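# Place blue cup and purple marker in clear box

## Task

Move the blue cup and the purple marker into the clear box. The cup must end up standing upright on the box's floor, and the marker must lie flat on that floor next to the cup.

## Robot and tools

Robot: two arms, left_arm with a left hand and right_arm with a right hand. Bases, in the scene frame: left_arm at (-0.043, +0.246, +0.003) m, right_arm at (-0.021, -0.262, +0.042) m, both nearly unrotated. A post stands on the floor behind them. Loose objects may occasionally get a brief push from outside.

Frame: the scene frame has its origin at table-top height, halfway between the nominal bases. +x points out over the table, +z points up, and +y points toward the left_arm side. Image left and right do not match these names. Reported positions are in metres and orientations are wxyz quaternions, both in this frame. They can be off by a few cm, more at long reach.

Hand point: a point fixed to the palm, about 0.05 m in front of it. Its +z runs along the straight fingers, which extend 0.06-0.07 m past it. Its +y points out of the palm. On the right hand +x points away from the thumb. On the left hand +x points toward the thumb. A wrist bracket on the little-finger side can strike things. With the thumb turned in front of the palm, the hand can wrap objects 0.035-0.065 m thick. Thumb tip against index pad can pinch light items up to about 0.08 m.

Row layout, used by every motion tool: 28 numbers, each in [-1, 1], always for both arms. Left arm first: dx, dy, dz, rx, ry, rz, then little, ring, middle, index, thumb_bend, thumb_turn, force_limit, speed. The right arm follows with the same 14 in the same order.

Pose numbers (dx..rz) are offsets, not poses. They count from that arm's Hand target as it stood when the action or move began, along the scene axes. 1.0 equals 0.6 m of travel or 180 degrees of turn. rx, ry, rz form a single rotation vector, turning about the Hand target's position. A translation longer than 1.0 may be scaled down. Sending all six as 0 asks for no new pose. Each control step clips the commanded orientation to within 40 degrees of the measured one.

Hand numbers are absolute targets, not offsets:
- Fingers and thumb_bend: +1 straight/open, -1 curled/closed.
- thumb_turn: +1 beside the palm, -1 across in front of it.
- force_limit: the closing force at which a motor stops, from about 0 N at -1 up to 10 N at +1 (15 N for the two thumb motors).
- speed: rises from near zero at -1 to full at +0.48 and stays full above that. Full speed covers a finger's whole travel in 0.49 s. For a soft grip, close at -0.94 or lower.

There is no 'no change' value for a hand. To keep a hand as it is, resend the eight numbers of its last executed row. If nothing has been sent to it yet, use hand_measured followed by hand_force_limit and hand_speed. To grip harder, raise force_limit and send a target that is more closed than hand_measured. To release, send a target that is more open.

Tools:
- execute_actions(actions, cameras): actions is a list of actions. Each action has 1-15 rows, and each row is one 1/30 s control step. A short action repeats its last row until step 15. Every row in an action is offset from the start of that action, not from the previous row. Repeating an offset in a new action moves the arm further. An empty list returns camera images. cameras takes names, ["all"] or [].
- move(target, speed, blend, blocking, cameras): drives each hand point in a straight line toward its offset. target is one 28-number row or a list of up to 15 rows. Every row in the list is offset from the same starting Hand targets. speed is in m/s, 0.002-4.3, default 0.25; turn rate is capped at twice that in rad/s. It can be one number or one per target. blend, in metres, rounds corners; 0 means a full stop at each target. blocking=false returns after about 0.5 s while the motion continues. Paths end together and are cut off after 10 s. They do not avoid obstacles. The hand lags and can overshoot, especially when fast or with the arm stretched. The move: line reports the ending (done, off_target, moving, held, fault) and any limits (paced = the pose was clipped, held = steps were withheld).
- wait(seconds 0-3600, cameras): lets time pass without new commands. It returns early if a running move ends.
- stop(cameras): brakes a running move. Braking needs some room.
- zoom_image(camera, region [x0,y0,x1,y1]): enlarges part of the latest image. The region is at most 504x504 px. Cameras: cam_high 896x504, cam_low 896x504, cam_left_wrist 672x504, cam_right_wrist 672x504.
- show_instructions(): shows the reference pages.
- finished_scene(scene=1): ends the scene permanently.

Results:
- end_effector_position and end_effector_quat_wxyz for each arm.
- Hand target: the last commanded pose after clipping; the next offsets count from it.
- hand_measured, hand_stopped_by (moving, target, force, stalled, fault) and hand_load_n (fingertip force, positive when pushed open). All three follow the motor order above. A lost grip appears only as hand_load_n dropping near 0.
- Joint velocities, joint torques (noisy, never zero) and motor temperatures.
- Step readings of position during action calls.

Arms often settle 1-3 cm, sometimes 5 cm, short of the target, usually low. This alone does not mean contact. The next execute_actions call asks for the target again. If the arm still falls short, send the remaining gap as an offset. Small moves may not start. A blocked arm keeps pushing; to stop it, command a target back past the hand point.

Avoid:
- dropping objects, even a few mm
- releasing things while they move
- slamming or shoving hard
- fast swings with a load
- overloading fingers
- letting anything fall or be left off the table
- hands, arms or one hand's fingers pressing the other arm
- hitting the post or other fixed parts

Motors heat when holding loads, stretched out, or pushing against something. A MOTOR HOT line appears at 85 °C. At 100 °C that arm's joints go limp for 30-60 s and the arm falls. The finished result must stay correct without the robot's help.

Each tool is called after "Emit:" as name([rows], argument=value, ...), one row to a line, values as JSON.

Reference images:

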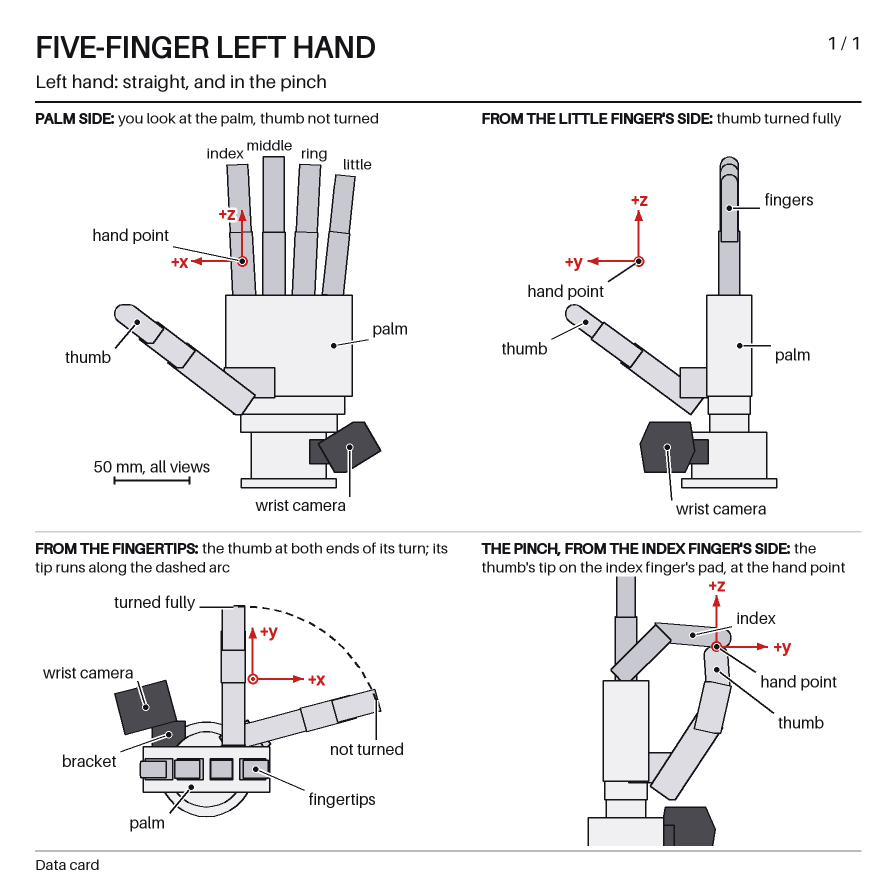

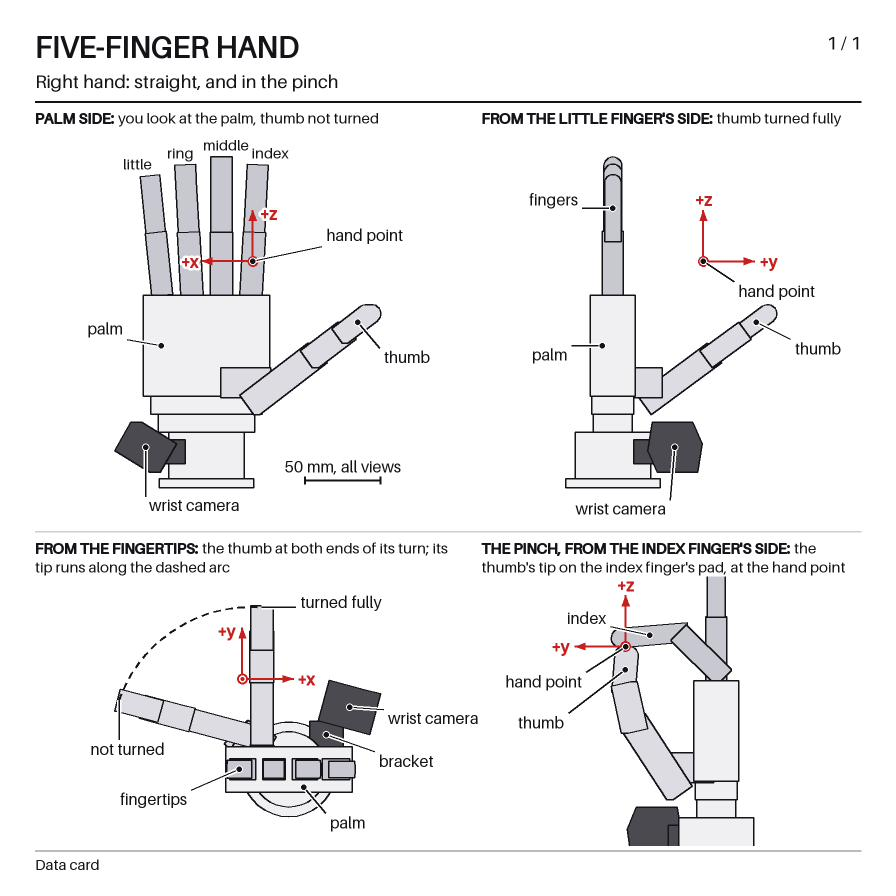

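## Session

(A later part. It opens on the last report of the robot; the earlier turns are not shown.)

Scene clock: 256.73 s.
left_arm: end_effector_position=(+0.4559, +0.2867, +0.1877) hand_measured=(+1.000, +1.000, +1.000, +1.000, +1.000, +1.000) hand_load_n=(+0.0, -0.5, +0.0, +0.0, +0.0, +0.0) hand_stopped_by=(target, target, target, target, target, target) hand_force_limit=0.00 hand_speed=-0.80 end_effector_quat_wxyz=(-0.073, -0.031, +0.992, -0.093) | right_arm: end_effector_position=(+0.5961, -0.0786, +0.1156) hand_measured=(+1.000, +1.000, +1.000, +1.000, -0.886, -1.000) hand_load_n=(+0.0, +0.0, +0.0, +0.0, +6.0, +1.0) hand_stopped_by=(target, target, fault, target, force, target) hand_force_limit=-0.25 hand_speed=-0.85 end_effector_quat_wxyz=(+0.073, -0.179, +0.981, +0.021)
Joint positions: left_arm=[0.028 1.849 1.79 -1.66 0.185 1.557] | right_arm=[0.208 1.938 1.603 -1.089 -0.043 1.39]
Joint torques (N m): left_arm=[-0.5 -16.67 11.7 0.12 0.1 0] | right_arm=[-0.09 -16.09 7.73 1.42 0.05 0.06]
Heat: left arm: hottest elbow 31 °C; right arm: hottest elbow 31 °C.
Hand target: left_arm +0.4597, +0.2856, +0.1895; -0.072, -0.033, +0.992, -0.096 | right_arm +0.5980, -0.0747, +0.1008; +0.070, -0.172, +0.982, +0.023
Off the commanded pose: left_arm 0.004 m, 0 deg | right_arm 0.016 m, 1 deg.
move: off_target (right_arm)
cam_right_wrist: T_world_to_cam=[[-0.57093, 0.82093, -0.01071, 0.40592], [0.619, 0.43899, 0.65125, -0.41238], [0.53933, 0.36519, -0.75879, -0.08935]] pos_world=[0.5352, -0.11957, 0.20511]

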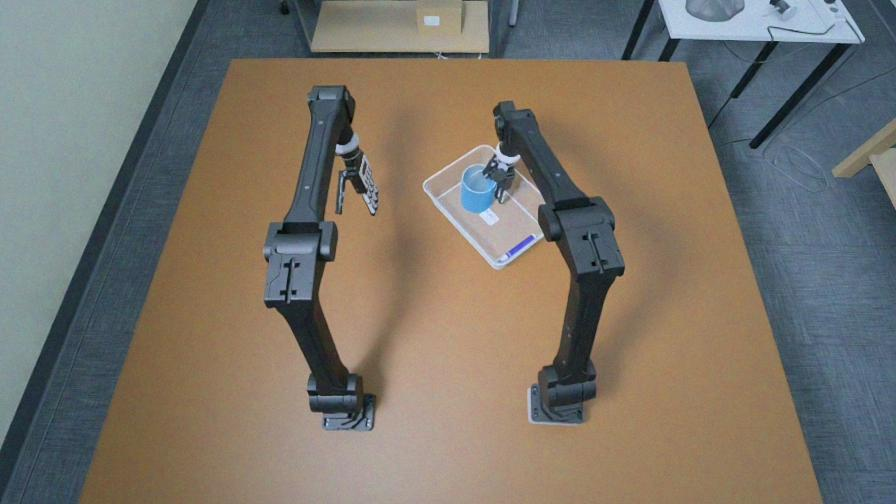

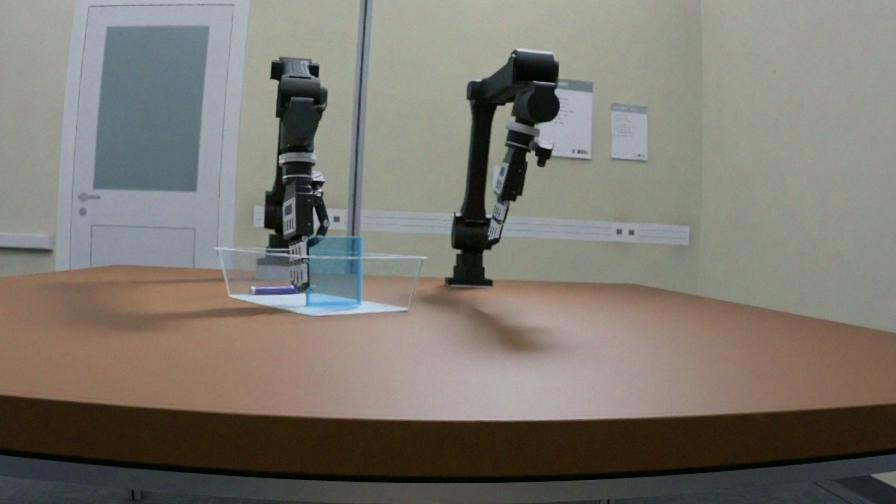

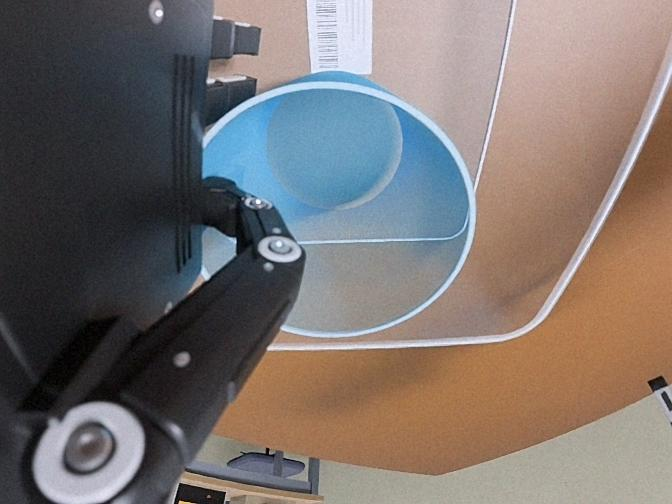

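Emit:
move(target=[0,0,0,0,0,0,1,1,1,1,1,1,0,-0.8,0,0,-0.01,0,0,0,1,1,1,1,-0.99,-1,-0.25,-0.85], cameras=["cam_low"], speed=0.03)

Emit:
zoom_image(camera="cam_low", region=[280, 210, 400, 330])

Scene clock: 258.03 s.
left_arm: end_effector_position=(+0.4559, +0.2867, +0.1877) hand_measured=(+1.000, +1.000, +1.000, +1.000, +1.000, +1.000) hand_load_n=(+0.0, +0.0, +0.0, +0.0, +0.0, +0.0) hand_stopped_by=(target, target, target, target, target, target) hand_force_limit=0.00 hand_speed=-0.80 end_effector_quat_wxyz=(-0.073, -0.031, +0.992, -0.093) | right_arm: end_effector_position=(+0.5971, -0.0784, +0.1149) hand_measured=(+1.000, +1.000, +1.000, +1.000, -0.886, -1.000) hand_load_n=(-0.5, +0.0, +0.0, +0.0, +6.0, +1.0) hand_stopped_by=(target, target, fault, target, force, target) hand_force_limit=-0.25 hand_speed=-0.85 end_effector_quat_wxyz=(+0.075, -0.179, +0.981, +0.021)
Joint positions: left_arm=[0.028 1.849 1.79 -1.66 0.185 1.557] | right_arm=[0.208 1.938 1.6 -1.082 -0.043 1.39]
Joint torques (N m): left_arm=[-0.44 -16.73 11.67 0.09 0.11 0] | right_arm=[-0.56 -16.03 7.43 1.83 0 0.04]
Heat: left arm: hottest elbow 31 °C; right arm: hottest elbow 31 °C.
Hand target: left_arm +0.4597, +0.2856, +0.1895; -0.072, -0.033, +0.992, -0.096 | right_arm +0.5981, -0.0747, +0.0949; +0.070, -0.172, +0.982, +0.023
Off the commanded pose: left_arm 0.004 m, 0 deg | right_arm 0.020 m, 1 deg.
move: off_target (right_arm)

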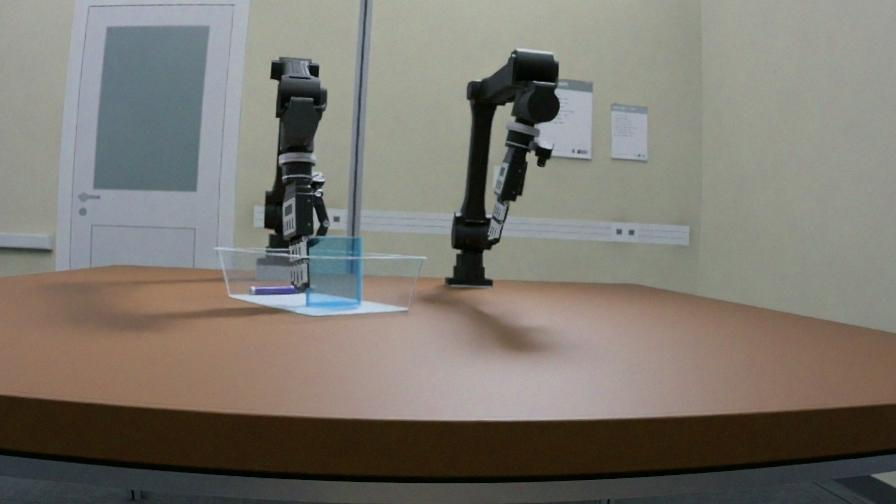

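Scaled by 4.200 from the camera's image (finer frame: 1280x720).

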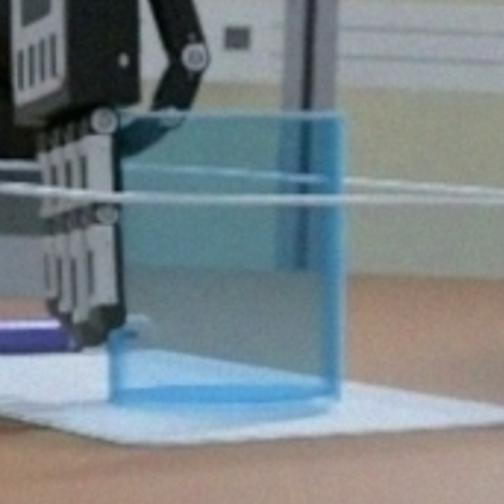

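Emit:
move(target=[0,0,0,0,0,0,1,1,1,1,1,1,0,-0.8,0,0,-0.009,0,0,0,1,1,1,1,-0.99,-1,-0.25,-0.85], cameras=["cam_high", "cam_low"], speed=0.03)

Emit:
zoom_image(camera="cam_low", region=[290, 270, 380, 330])

Emit:
zoom_image(camera="cam_high", region=[440, 140, 540, 240])

Scene clock: 259.50 s.
left_arm: end_effector_position=(+0.4559, +0.2867, +0.1877) hand_measured=(+1.000, +1.000, +1.000, +1.000, +1.000, +1.000) hand_load_n=(+0.0, +0.0, +0.0, +0.0, +0.0, +0.0) hand_stopped_by=(target, target, target, target, target, target) hand_force_limit=0.00 hand_speed=-0.80 end_effector_quat_wxyz=(-0.073, -0.031, +0.992, -0.093) | right_arm: end_effector_position=(+0.5987, -0.0781, +0.1143) hand_measured=(+1.000, +1.000, +1.000, +1.000, -0.886, -1.000) hand_load_n=(+0.0, +0.0, +0.0, +0.0, +6.0, +1.5) hand_stopped_by=(target, target, fault, target, force, target) hand_force_limit=-0.25 hand_speed=-0.85 end_effector_quat_wxyz=(+0.079, -0.179, +0.980, +0.021)
Joint positions: left_arm=[0.028 1.849 1.79 -1.66 0.185 1.557] | right_arm=[0.208 1.938 1.597 -1.071 -0.043 1.39]
Joint torques (N m): left_arm=[-0.44 -16.73 11.71 0.09 0.11 -0.01] | right_arm=[-0.32 -14.97 7.04 1.77 0.03 0.04]
Heat: left arm: hottest elbow 31 °C; right arm: hottest elbow 31 °C.
Hand target: left_arm +0.4597, +0.2856, +0.1895; -0.072, -0.033, +0.992, -0.096 | right_arm +0.5980, -0.0747, +0.0894; +0.070, -0.172, +0.982, +0.023
Off the commanded pose: left_arm 0.004 m, 0 deg | right_arm 0.025 m, 1 deg.
move: off_target (right_arm)

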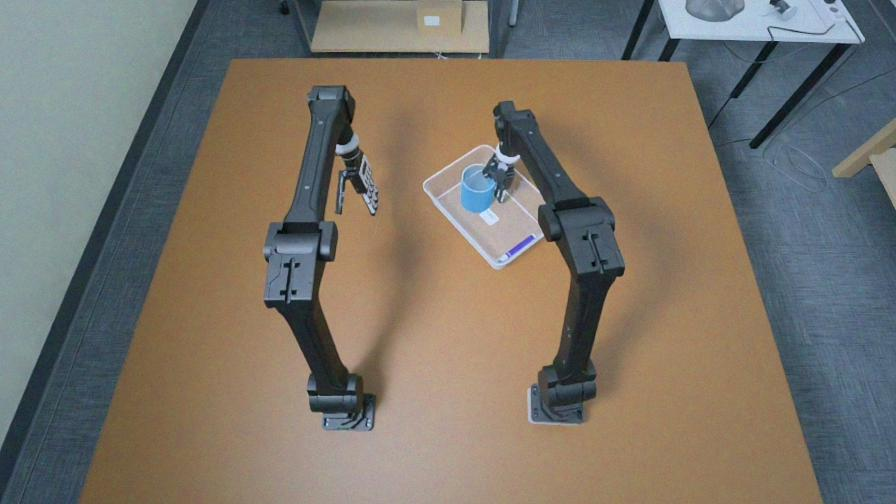

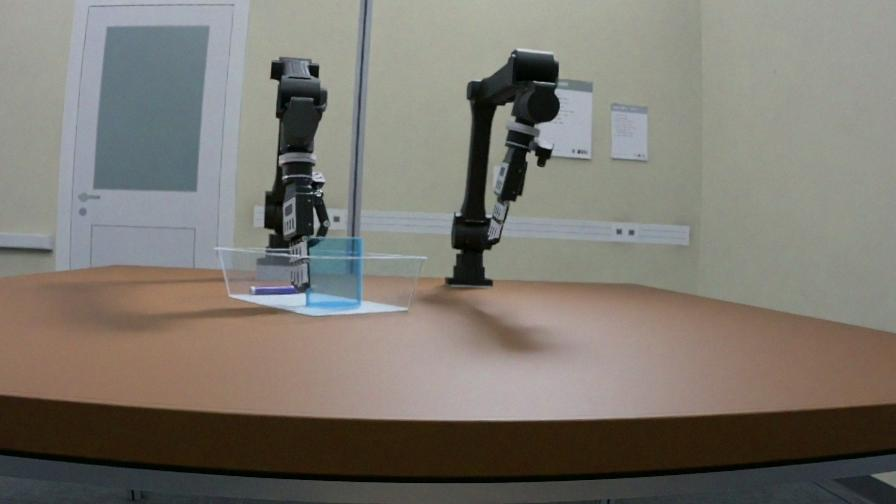

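Scaled by 5.600 from the camera's image (finer frame: 1280x720).

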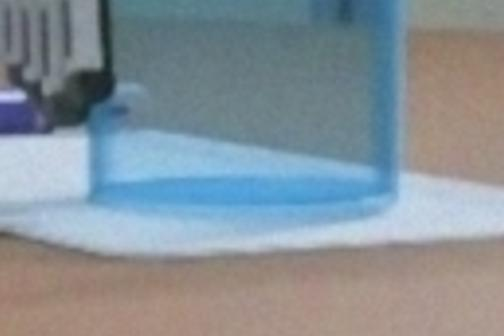

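Scaled by 5.040 from the camera's image (finer frame: 1280x720).

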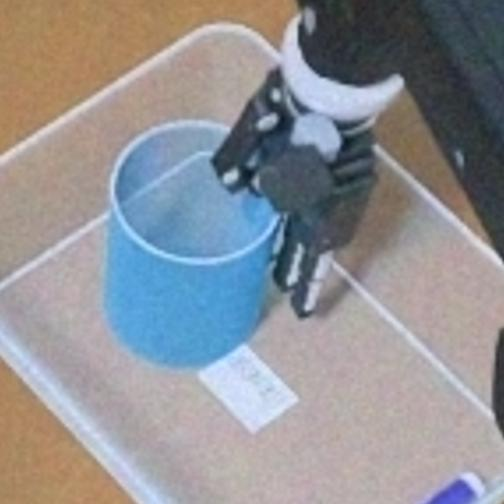

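Emit:
move([
  [0,0,0,0,0,0,1,1,1,1,1,1,0,-0.8,0,0,0.022,0,0,0,1,1,1,1,-0.99,-1,-0.25,-0.85],
  [0,0,0,0,0,0,1,1,1,1,1,1,0,-0.8,0,0,0.022,0,0,0,1,1,1,1,-0.6,-1,-0.25,-0.85],
], cameras=["cam_high", "cam_low", "cam_right_wrist"], speed=0.03)

Emit:
zoom_image(camera="cam_low", region=[280, 210, 400, 330])

Scene clock: 263.10 s.
left_arm: end_effector_position=(+0.4559, +0.2867, +0.1877) hand_measured=(+1.000, +1.000, +1.000, +1.000, +1.000, +1.000) hand_load_n=(+0.0, +0.0, +0.0, +0.0, +0.0, +0.0) hand_stopped_by=(target, target, target, target, target, target) hand_force_limit=0.00 hand_speed=-0.80 end_effector_quat_wxyz=(-0.073, -0.031, +0.992, -0.093) | right_arm: end_effector_position=(+0.5986, -0.0773, +0.1146) hand_measured=(+1.000, +1.000, +1.000, +1.000, -0.600, -1.000) hand_load_n=(+0.0, +0.0, +0.0, +0.0, -0.5, +0.0) hand_stopped_by=(target, target, fault, target, target, target) hand_force_limit=-0.25 hand_speed=-0.85 end_effector_quat_wxyz=(+0.079, -0.178, +0.980, +0.023)
Joint positions: left_arm=[0.028 1.849 1.79 -1.66 0.185 1.557] | right_arm=[0.208 1.938 1.597 -1.071 -0.047 1.391]
Joint torques (N m): left_arm=[-0.38 -16.73 11.67 0.09 0.11 0] | right_arm=[-0.44 -16.26 8.49 0.46 0.04 0.03]
Heat: left arm: hottest elbow 31 °C; right arm: hottest elbow 31 °C.
Hand target: left_arm +0.4597, +0.2856, +0.1895; -0.072, -0.033, +0.992, -0.096 | right_arm +0.5980, -0.0747, +0.1026; +0.070, -0.172, +0.982, +0.023
Off the commanded pose: left_arm 0.004 m, 0 deg | right_arm 0.012 m, 1 deg.
move: off_target (right_arm); target 2's new numbers were sent with right_arm's hand 0.012 m and 1 deg from that target
cam_right_wrist: T_world_to_cam=[[-0.57014, 0.82147, -0.01159, 0.40588], [0.61175, 0.43392, 0.66142, -0.41104], [0.54836, 0.37001, -0.74993, -0.09783]] pos_world=[0.53651, -0.11886, 0.20321]

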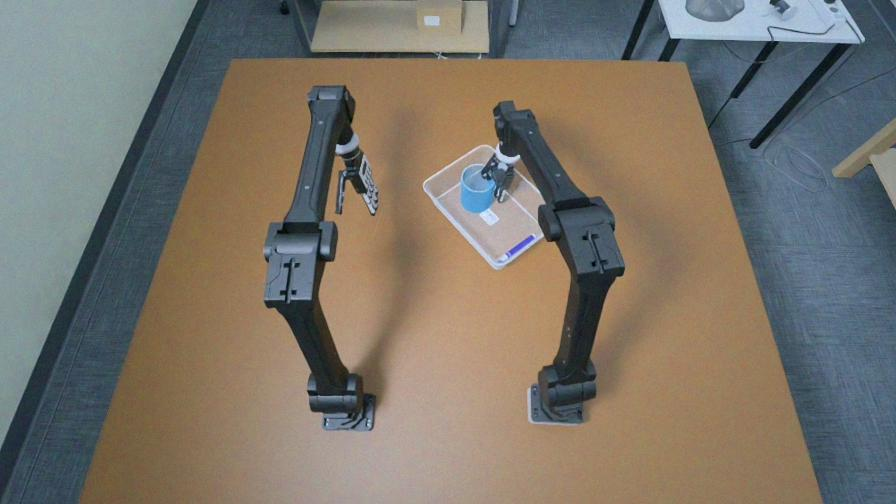

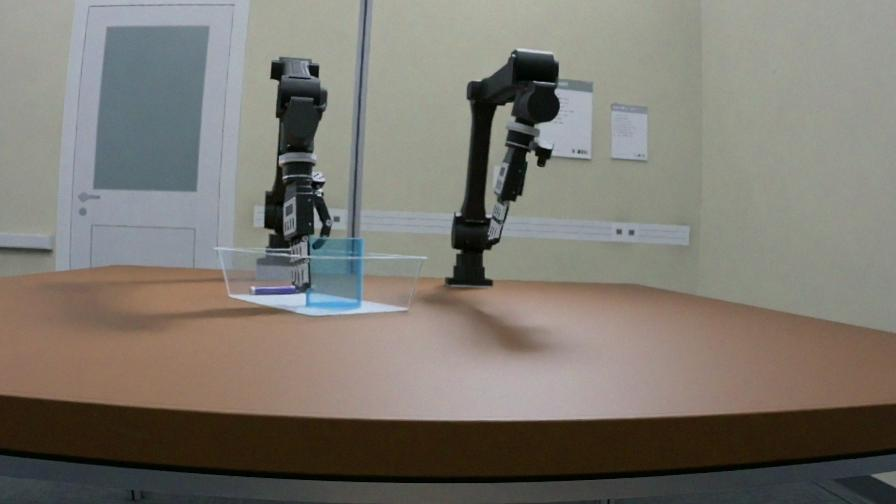

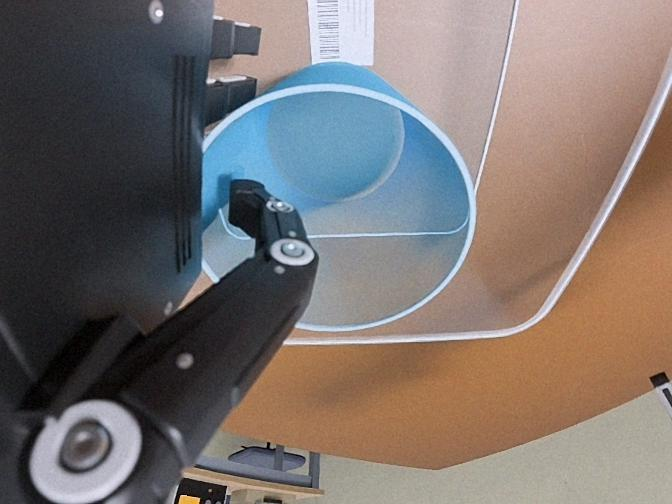

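Scaled by 4.200 from the camera's image (finer frame: 1280x720).

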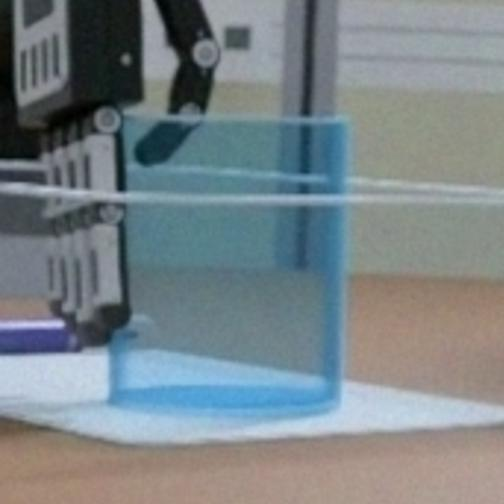

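Emit:
move([
  [0,0,0,0,0,0,1,1,1,1,1,1,0,-0.8,0,0,0,0,0,0,1,1,1,1,0,-1,-0.25,-0.7],
  [0,0,0,0,0,0,1,1,1,1,1,1,0,-0.8,0.006,-0.022,0.012,0,0,0,1,1,1,1,0,-1,-0.25,-0.7],
], cameras=["cam_high", "cam_low", "cam_right_wrist"], speed=0.03)

Emit:
zoom_image(camera="cam_low", region=[280, 210, 400, 330])

Scene clock: 267.17 s.
left_arm: end_effector_position=(+0.4559, +0.2867, +0.1877) hand_measured=(+1.000, +1.000, +1.000, +1.000, +1.000, +1.000) hand_load_n=(+0.0, +0.0, +0.0, +0.0, +0.0, +0.0) hand_stopped_by=(target, target, target, target, target, target) hand_force_limit=0.00 hand_speed=-0.80 end_effector_quat_wxyz=(-0.073, -0.031, +0.992, -0.093) | right_arm: end_effector_position=(+0.5985, -0.0798, +0.1144) hand_measured=(+1.000, +1.000, +1.000, +1.000, +0.000, -1.000) hand_load_n=(+0.0, +0.0, +0.0, +0.0, +0.0, +0.0) hand_stopped_by=(target, target, fault, target, target, target) hand_force_limit=-0.25 hand_speed=-0.70 end_effector_quat_wxyz=(+0.078, -0.176, +0.981, +0.023)
Joint positions: left_arm=[0.028 1.849 1.79 -1.66 0.185 1.557] | right_arm=[0.205 1.938 1.597 -1.074 -0.047 1.391]
Joint torques (N m): left_arm=[-0.38 -16.73 11.69 0.08 0.1 -0.01] | right_arm=[-2.2 -16.56 9.84 -0.21 -0.15 -0.18]
Heat: left arm: hottest elbow 31 °C; right arm: hottest elbow 30 °C.
Hand target: left_arm +0.4597, +0.2856, +0.1895; -0.072, -0.033, +0.992, -0.096 | right_arm +0.6016, -0.0878, +0.1097; +0.070, -0.172, +0.982, +0.023
Off the commanded pose: left_arm 0.004 m, 0 deg | right_arm 0.010 m, 1 deg.
move: done
cam_right_wrist: T_world_to_cam=[[-0.56699, 0.82366, -0.01031, 0.40606], [0.61541, 0.43189, 0.65935, -0.41193], [0.54754, 0.3675, -0.75176, -0.09656]] pos_world=[0.53661, -0.12106, 0.20321]

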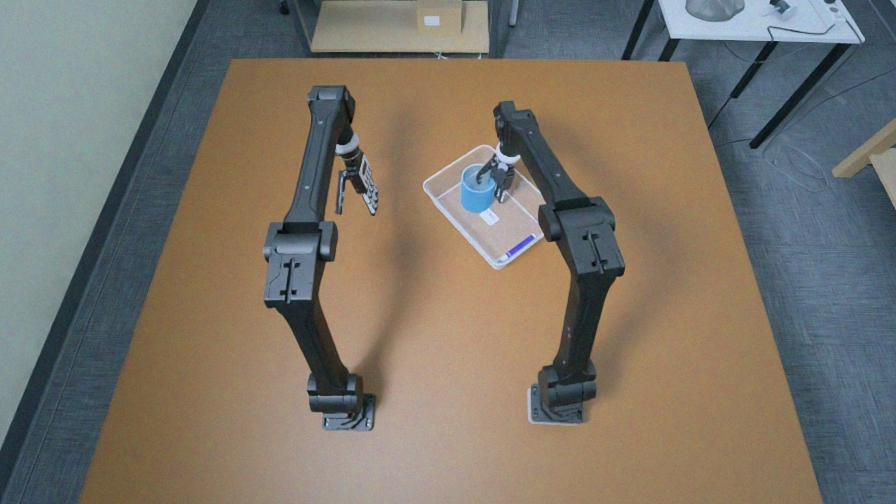

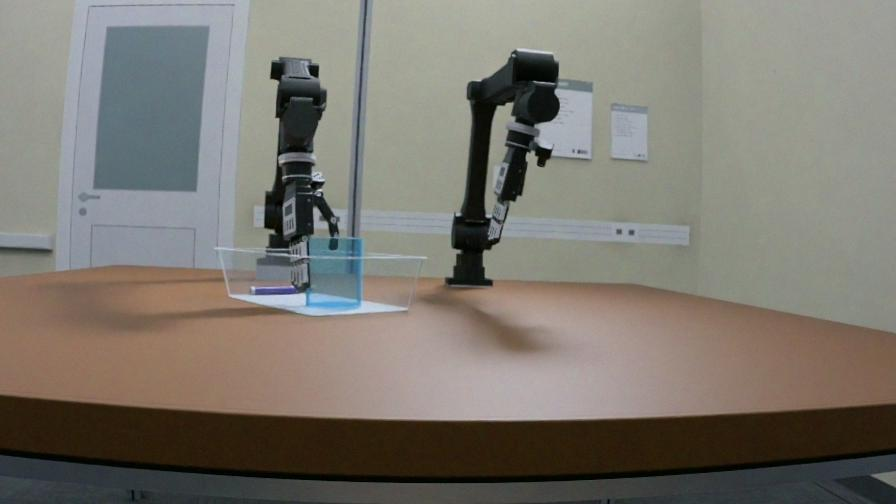

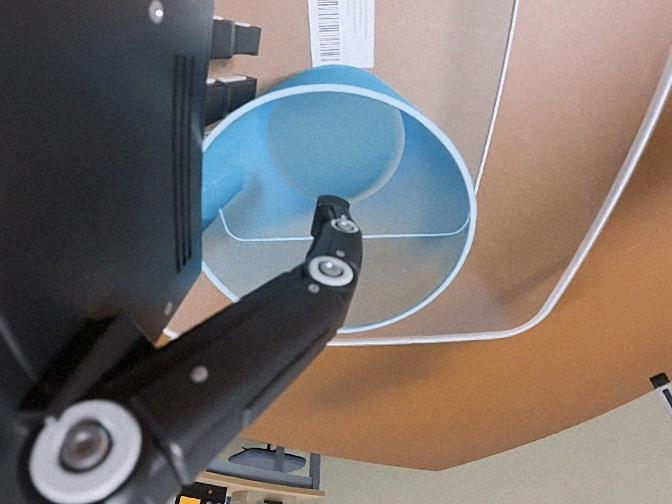

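Scaled by 4.200 from the camera's image (finer frame: 1280x720).

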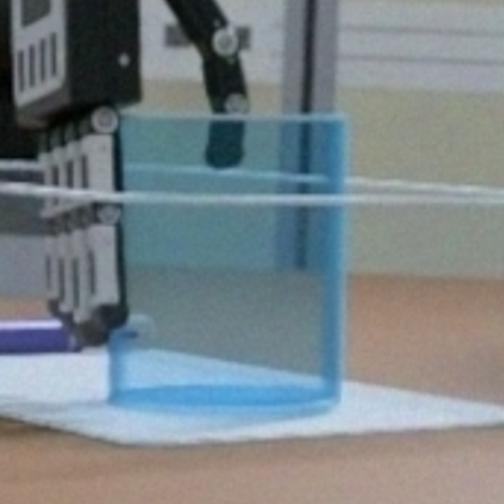

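Emit:
move(target=[0,0,0,0,0,0,1,1,1,1,1,1,0,-0.8,0.003,-0.015,-0.008,0,0,0,1,1,1,1,0,-1,-0.25,-0.7], cameras=["cam_high", "cam_low", "cam_right_wrist"], speed=0.04)

Emit:
zoom_image(camera="cam_low", region=[280, 210, 400, 330])

Emit:
zoom_image(camera="cam_high", region=[440, 140, 540, 240])

Scene clock: 269.40 s.
left_arm: end_effector_position=(+0.4559, +0.2867, +0.1877) hand_measured=(+1.000, +1.000, +1.000, +1.000, +1.000, +1.000) hand_load_n=(+0.0, +0.0, +0.0, +0.0, +0.0, +0.0) hand_stopped_by=(target, target, target, target, target, target) hand_force_limit=0.00 hand_speed=-0.80 end_effector_quat_wxyz=(-0.073, -0.031, +0.992, -0.093) | right_arm: end_effector_position=(+0.6012, -0.0911, +0.1135) hand_measured=(+1.000, +1.000, +1.000, +1.000, +0.000, -1.000) hand_load_n=(+0.0, +0.0, +0.0, +0.0, +0.0, +0.0) hand_stopped_by=(target, target, fault, target, target, target) hand_force_limit=-0.25 hand_speed=-0.70 end_effector_quat_wxyz=(+0.077, -0.168, +0.983, +0.020)
Joint positions: left_arm=[0.028 1.849 1.79 -1.66 0.185 1.557] | right_arm=[0.188 1.939 1.597 -1.075 -0.043 1.391]
Joint torques (N m): left_arm=[-0.44 -16.67 11.67 0.09 0.11 -0.01] | right_arm=[-2.2 -15.85 9.44 0.18 -0.23 -0.23]
Heat: left arm: hottest elbow 31 °C; right arm: hottest elbow 30 °C.
Hand target: left_arm +0.4597, +0.2856, +0.1895; -0.072, -0.033, +0.992, -0.096 | right_arm +0.6034, -0.0968, +0.1049; +0.070, -0.172, +0.982, +0.023
Off the commanded pose: left_arm 0.004 m, 0 deg | right_arm 0.011 m, 1 deg.
move: off_target (right_arm)
cam_right_wrist: T_world_to_cam=[[-0.55253, 0.83339, -0.01348, 0.40953], [0.62394, 0.42429, 0.65626, -0.4135], [0.55264, 0.35419, -0.75441, -0.09845]] pos_world=[0.53868, -0.13098, 0.20261]

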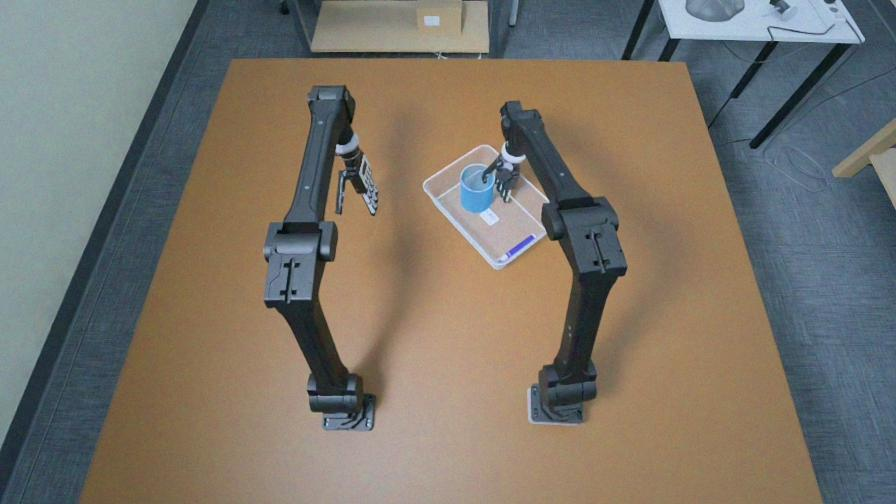

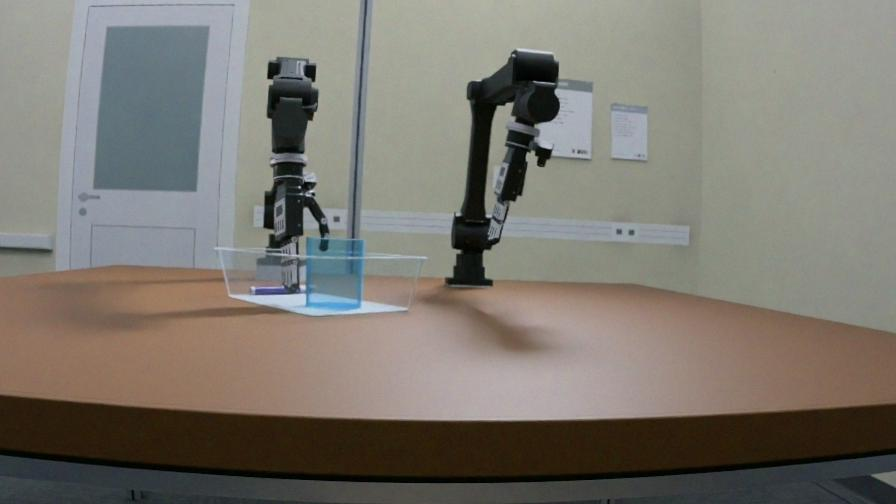

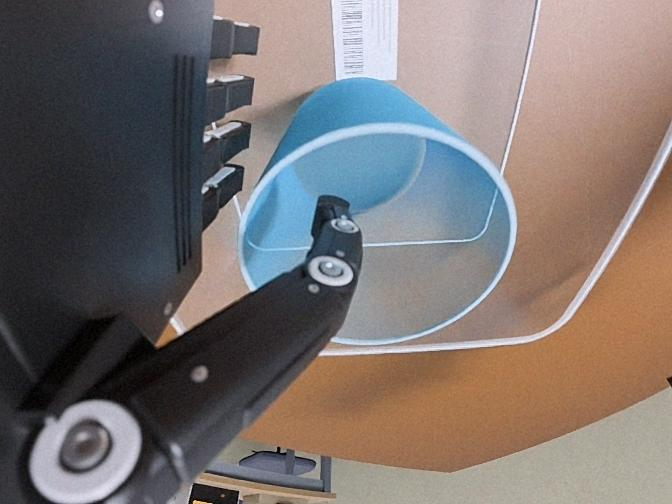

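Scaled by 4.200 from the camera's image (finer frame: 1280x720).

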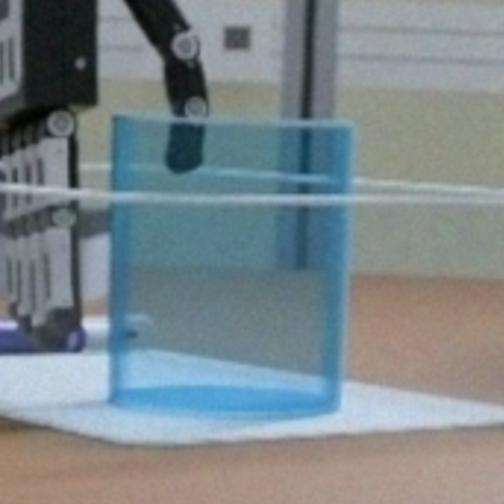

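Scaled by 5.040 from the camera's image (finer frame: 1280x720).

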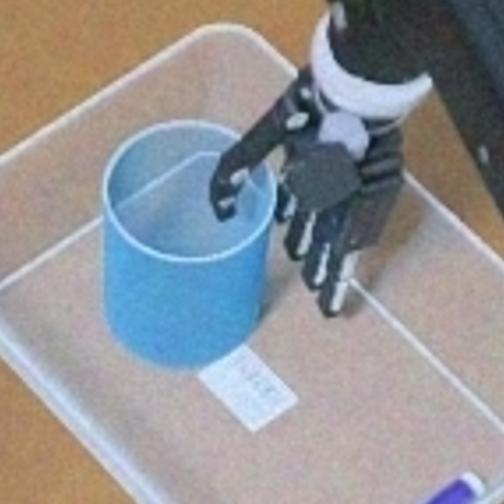

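Emit:
move(target=[0,0,0,0,0,0,1,1,1,1,1,1,0,-0.8,0.01,0.0,0.28,0,0,0,1,1,1,1,0,-1,-0.25,-0.7], cameras=["cam_high", "cam_low", "cam_right_wrist"], speed=0.08)

Emit:
zoom_image(camera="cam_low", region=[200, 210, 440, 330])

Emit:
zoom_image(camera="cam_high", region=[410, 110, 590, 290])

Scene clock: 273.10 s.
left_arm: end_effector_position=(+0.4559, +0.2867, +0.1877) hand_measured=(+1.000, +1.000, +1.000, +1.000, +1.000, +1.000) hand_load_n=(+0.0, +0.0, +0.0, +0.0, +0.0, +0.0) hand_stopped_by=(target, target, target, target, target, target) hand_force_limit=0.00 hand_speed=-0.80 end_effector_quat_wxyz=(-0.073, -0.031, +0.992, -0.093) | right_arm: end_effector_position=(+0.5994, -0.0914, +0.2550) hand_measured=(+1.000, +1.000, +1.000, +1.000, +0.000, -1.000) hand_load_n=(+0.0, +0.0, +0.0, +0.0, +0.0, +0.0) hand_stopped_by=(target, target, fault, target, target, target) hand_force_limit=-0.25 hand_speed=-0.70 end_effector_quat_wxyz=(+0.053, -0.168, +0.984, +0.021)
Joint positions: left_arm=[0.028 1.849 1.79 -1.66 0.185 1.557] | right_arm=[0.188 1.904 1.928 -1.488 -0.043 1.391]
Joint torques (N m): left_arm=[-0.38 -16.73 11.67 0.09 0.11 -0.01] | right_arm=[-1.73 -17.9 12.83 -0.09 -0.17 -0.26]
Heat: left arm: hottest elbow 31 °C; right arm: hottest elbow 30 °C.
Hand target: left_arm +0.4597, +0.2856, +0.1895; -0.072, -0.033, +0.992, -0.096 | right_arm +0.6094, -0.0968, +0.2730; +0.070, -0.172, +0.982, +0.023
Off the commanded pose: left_arm 0.004 m, 0 deg | right_arm 0.021 m, 2 deg.
move: off_target (right_arm)
cam_right_wrist: T_world_to_cam=[[-0.55275, 0.83332, 0.006, 0.40585], [0.65347, 0.42897, 0.62366, -0.51411], [0.51714, 0.34865, -0.78167, 0.03709]] pos_world=[0.54112, -0.13059, 0.34719]

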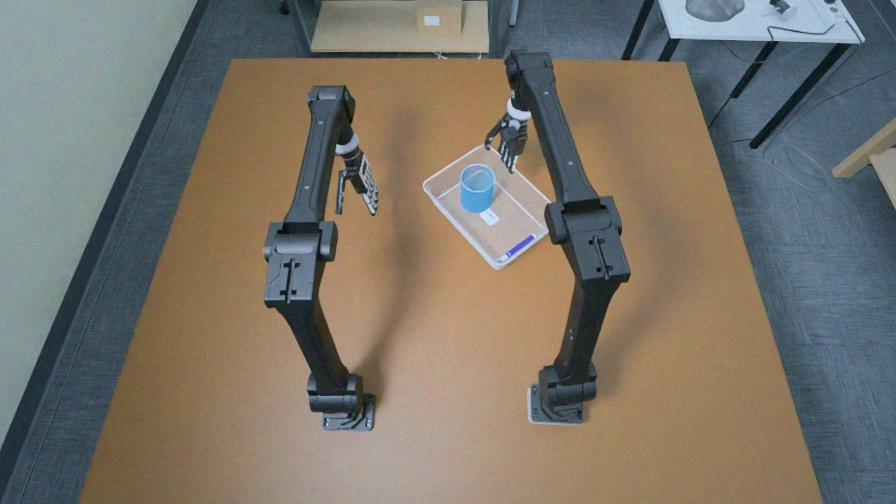

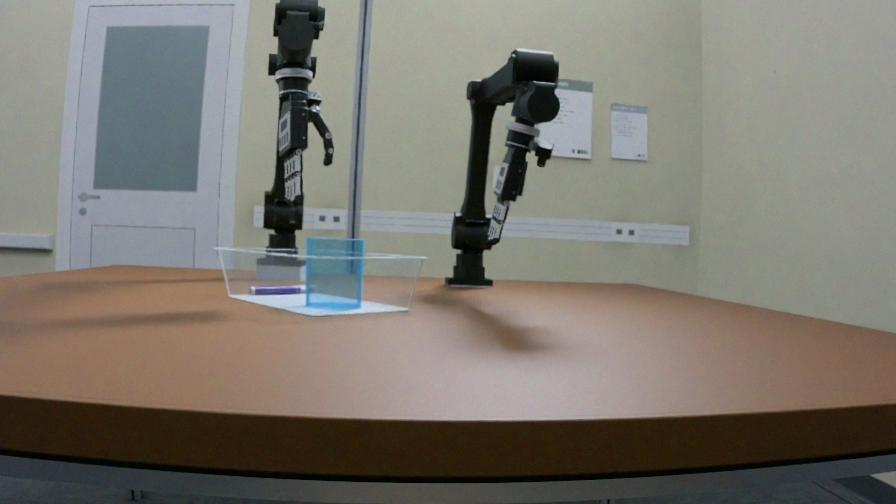

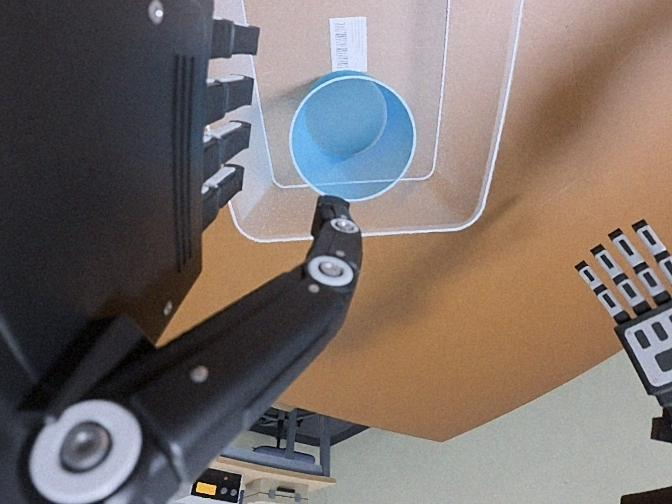

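Scaled by 2.100 from the camera's image (finer frame: 1280x720).

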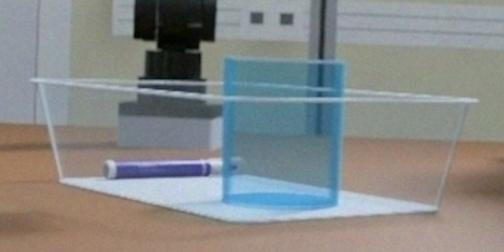

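Scaled by 2.800 from the camera's image (finer frame: 1280x720).

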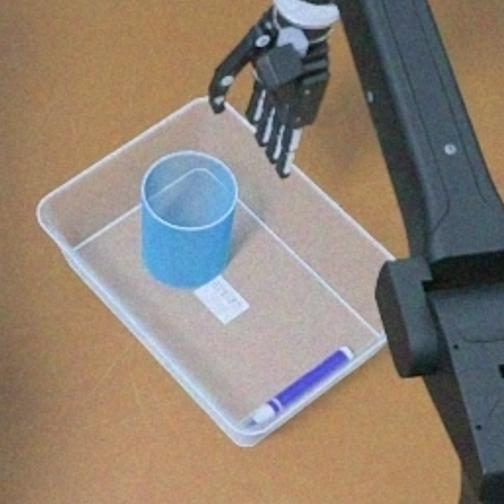

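Emit:
move(target=[0,0,0,0,0,0,1,1,1,1,1,1,0,-0.8,-0.03,-0.5,0.02,0,0,0,1,1,1,1,0,-1,-0.25,-0.7], cameras=["cam_high", "cam_low"], speed=0.2)

Emit:
zoom_image(camera="cam_high", region=[410, 110, 590, 290])

Scene clock: 276.47 s.
left_arm: end_effector_position=(+0.4559, +0.2867, +0.1877) hand_measured=(+1.000, +1.000, +1.000, +1.000, +1.000, +1.000) hand_load_n=(+0.0, +0.0, +0.0, +0.0, +0.0, +0.0) hand_stopped_by=(target, target, target, target, target, target) hand_force_limit=0.00 hand_speed=-0.80 end_effector_quat_wxyz=(-0.073, -0.031, +0.992, -0.093) | right_arm: end_effector_position=(+0.5825, -0.3970, +0.2806) hand_measured=(+1.000, +1.000, +1.000, +1.000, +0.000, -1.000) hand_load_n=(+0.0, +0.0, +0.0, +0.0, +0.0, +0.0) hand_stopped_by=(target, target, fault, target, target, target) hand_force_limit=-0.25 hand_speed=-0.70 end_effector_quat_wxyz=(+0.063, -0.159, +0.985, +0.022)
Joint positions: left_arm=[0.028 1.849 1.79 -1.66 0.185 1.557] | right_arm=[-0.326 1.945 2.054 -1.592 -0.101 0.897]
Joint torques (N m): left_arm=[-0.44 -16.73 11.71 0.08 0.1 0] | right_arm=[-1.03 -16.62 12.55 -0.16 -0.39 -0.26]
Heat: left arm: hottest elbow 31 °C; right arm: hottest elbow 30 °C.
Hand target: left_arm +0.4597, +0.2856, +0.1895; -0.072, -0.033, +0.992, -0.096 | right_arm +0.5914, -0.3969, +0.2850; +0.070, -0.172, +0.982, +0.023
Off the commanded pose: left_arm 0.004 m, 0 deg | right_arm 0.010 m, 2 deg.
move: done

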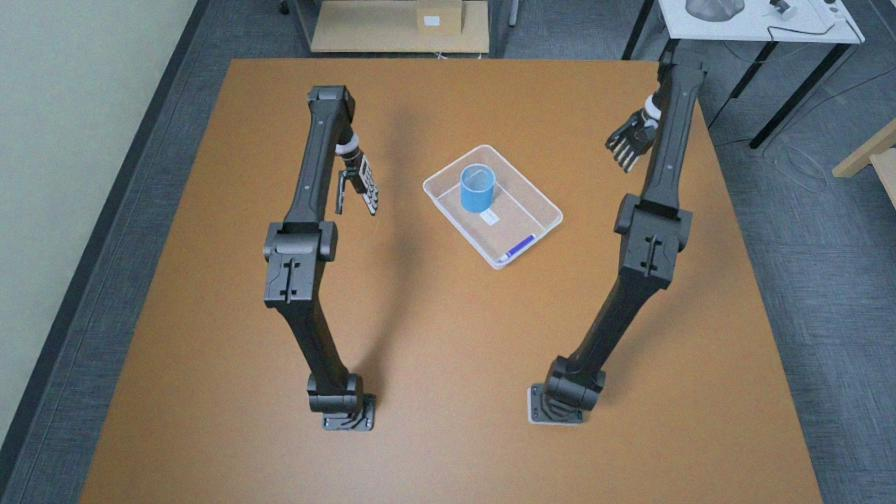

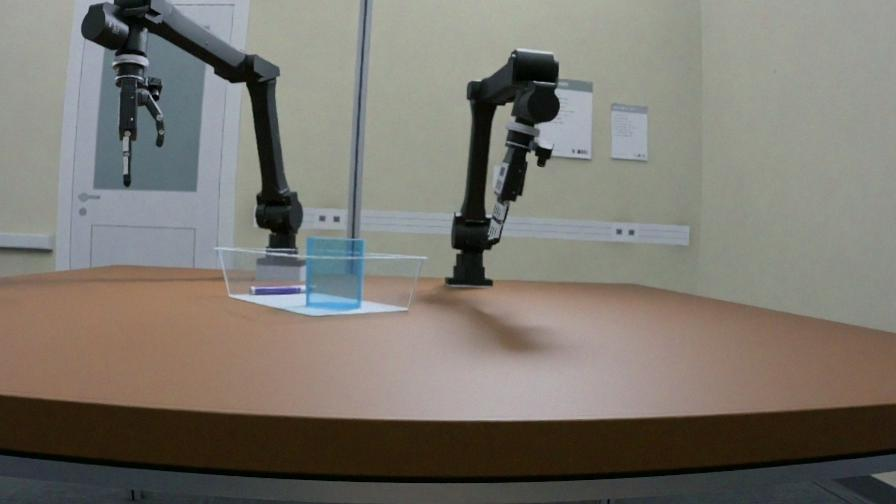

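Scaled by 2.800 from the camera's image (finer frame: 1280x720).

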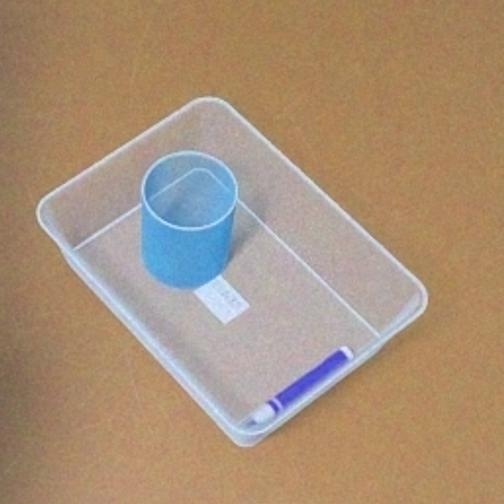

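Emit:
finished_scene()

The scene is finished: the task was done.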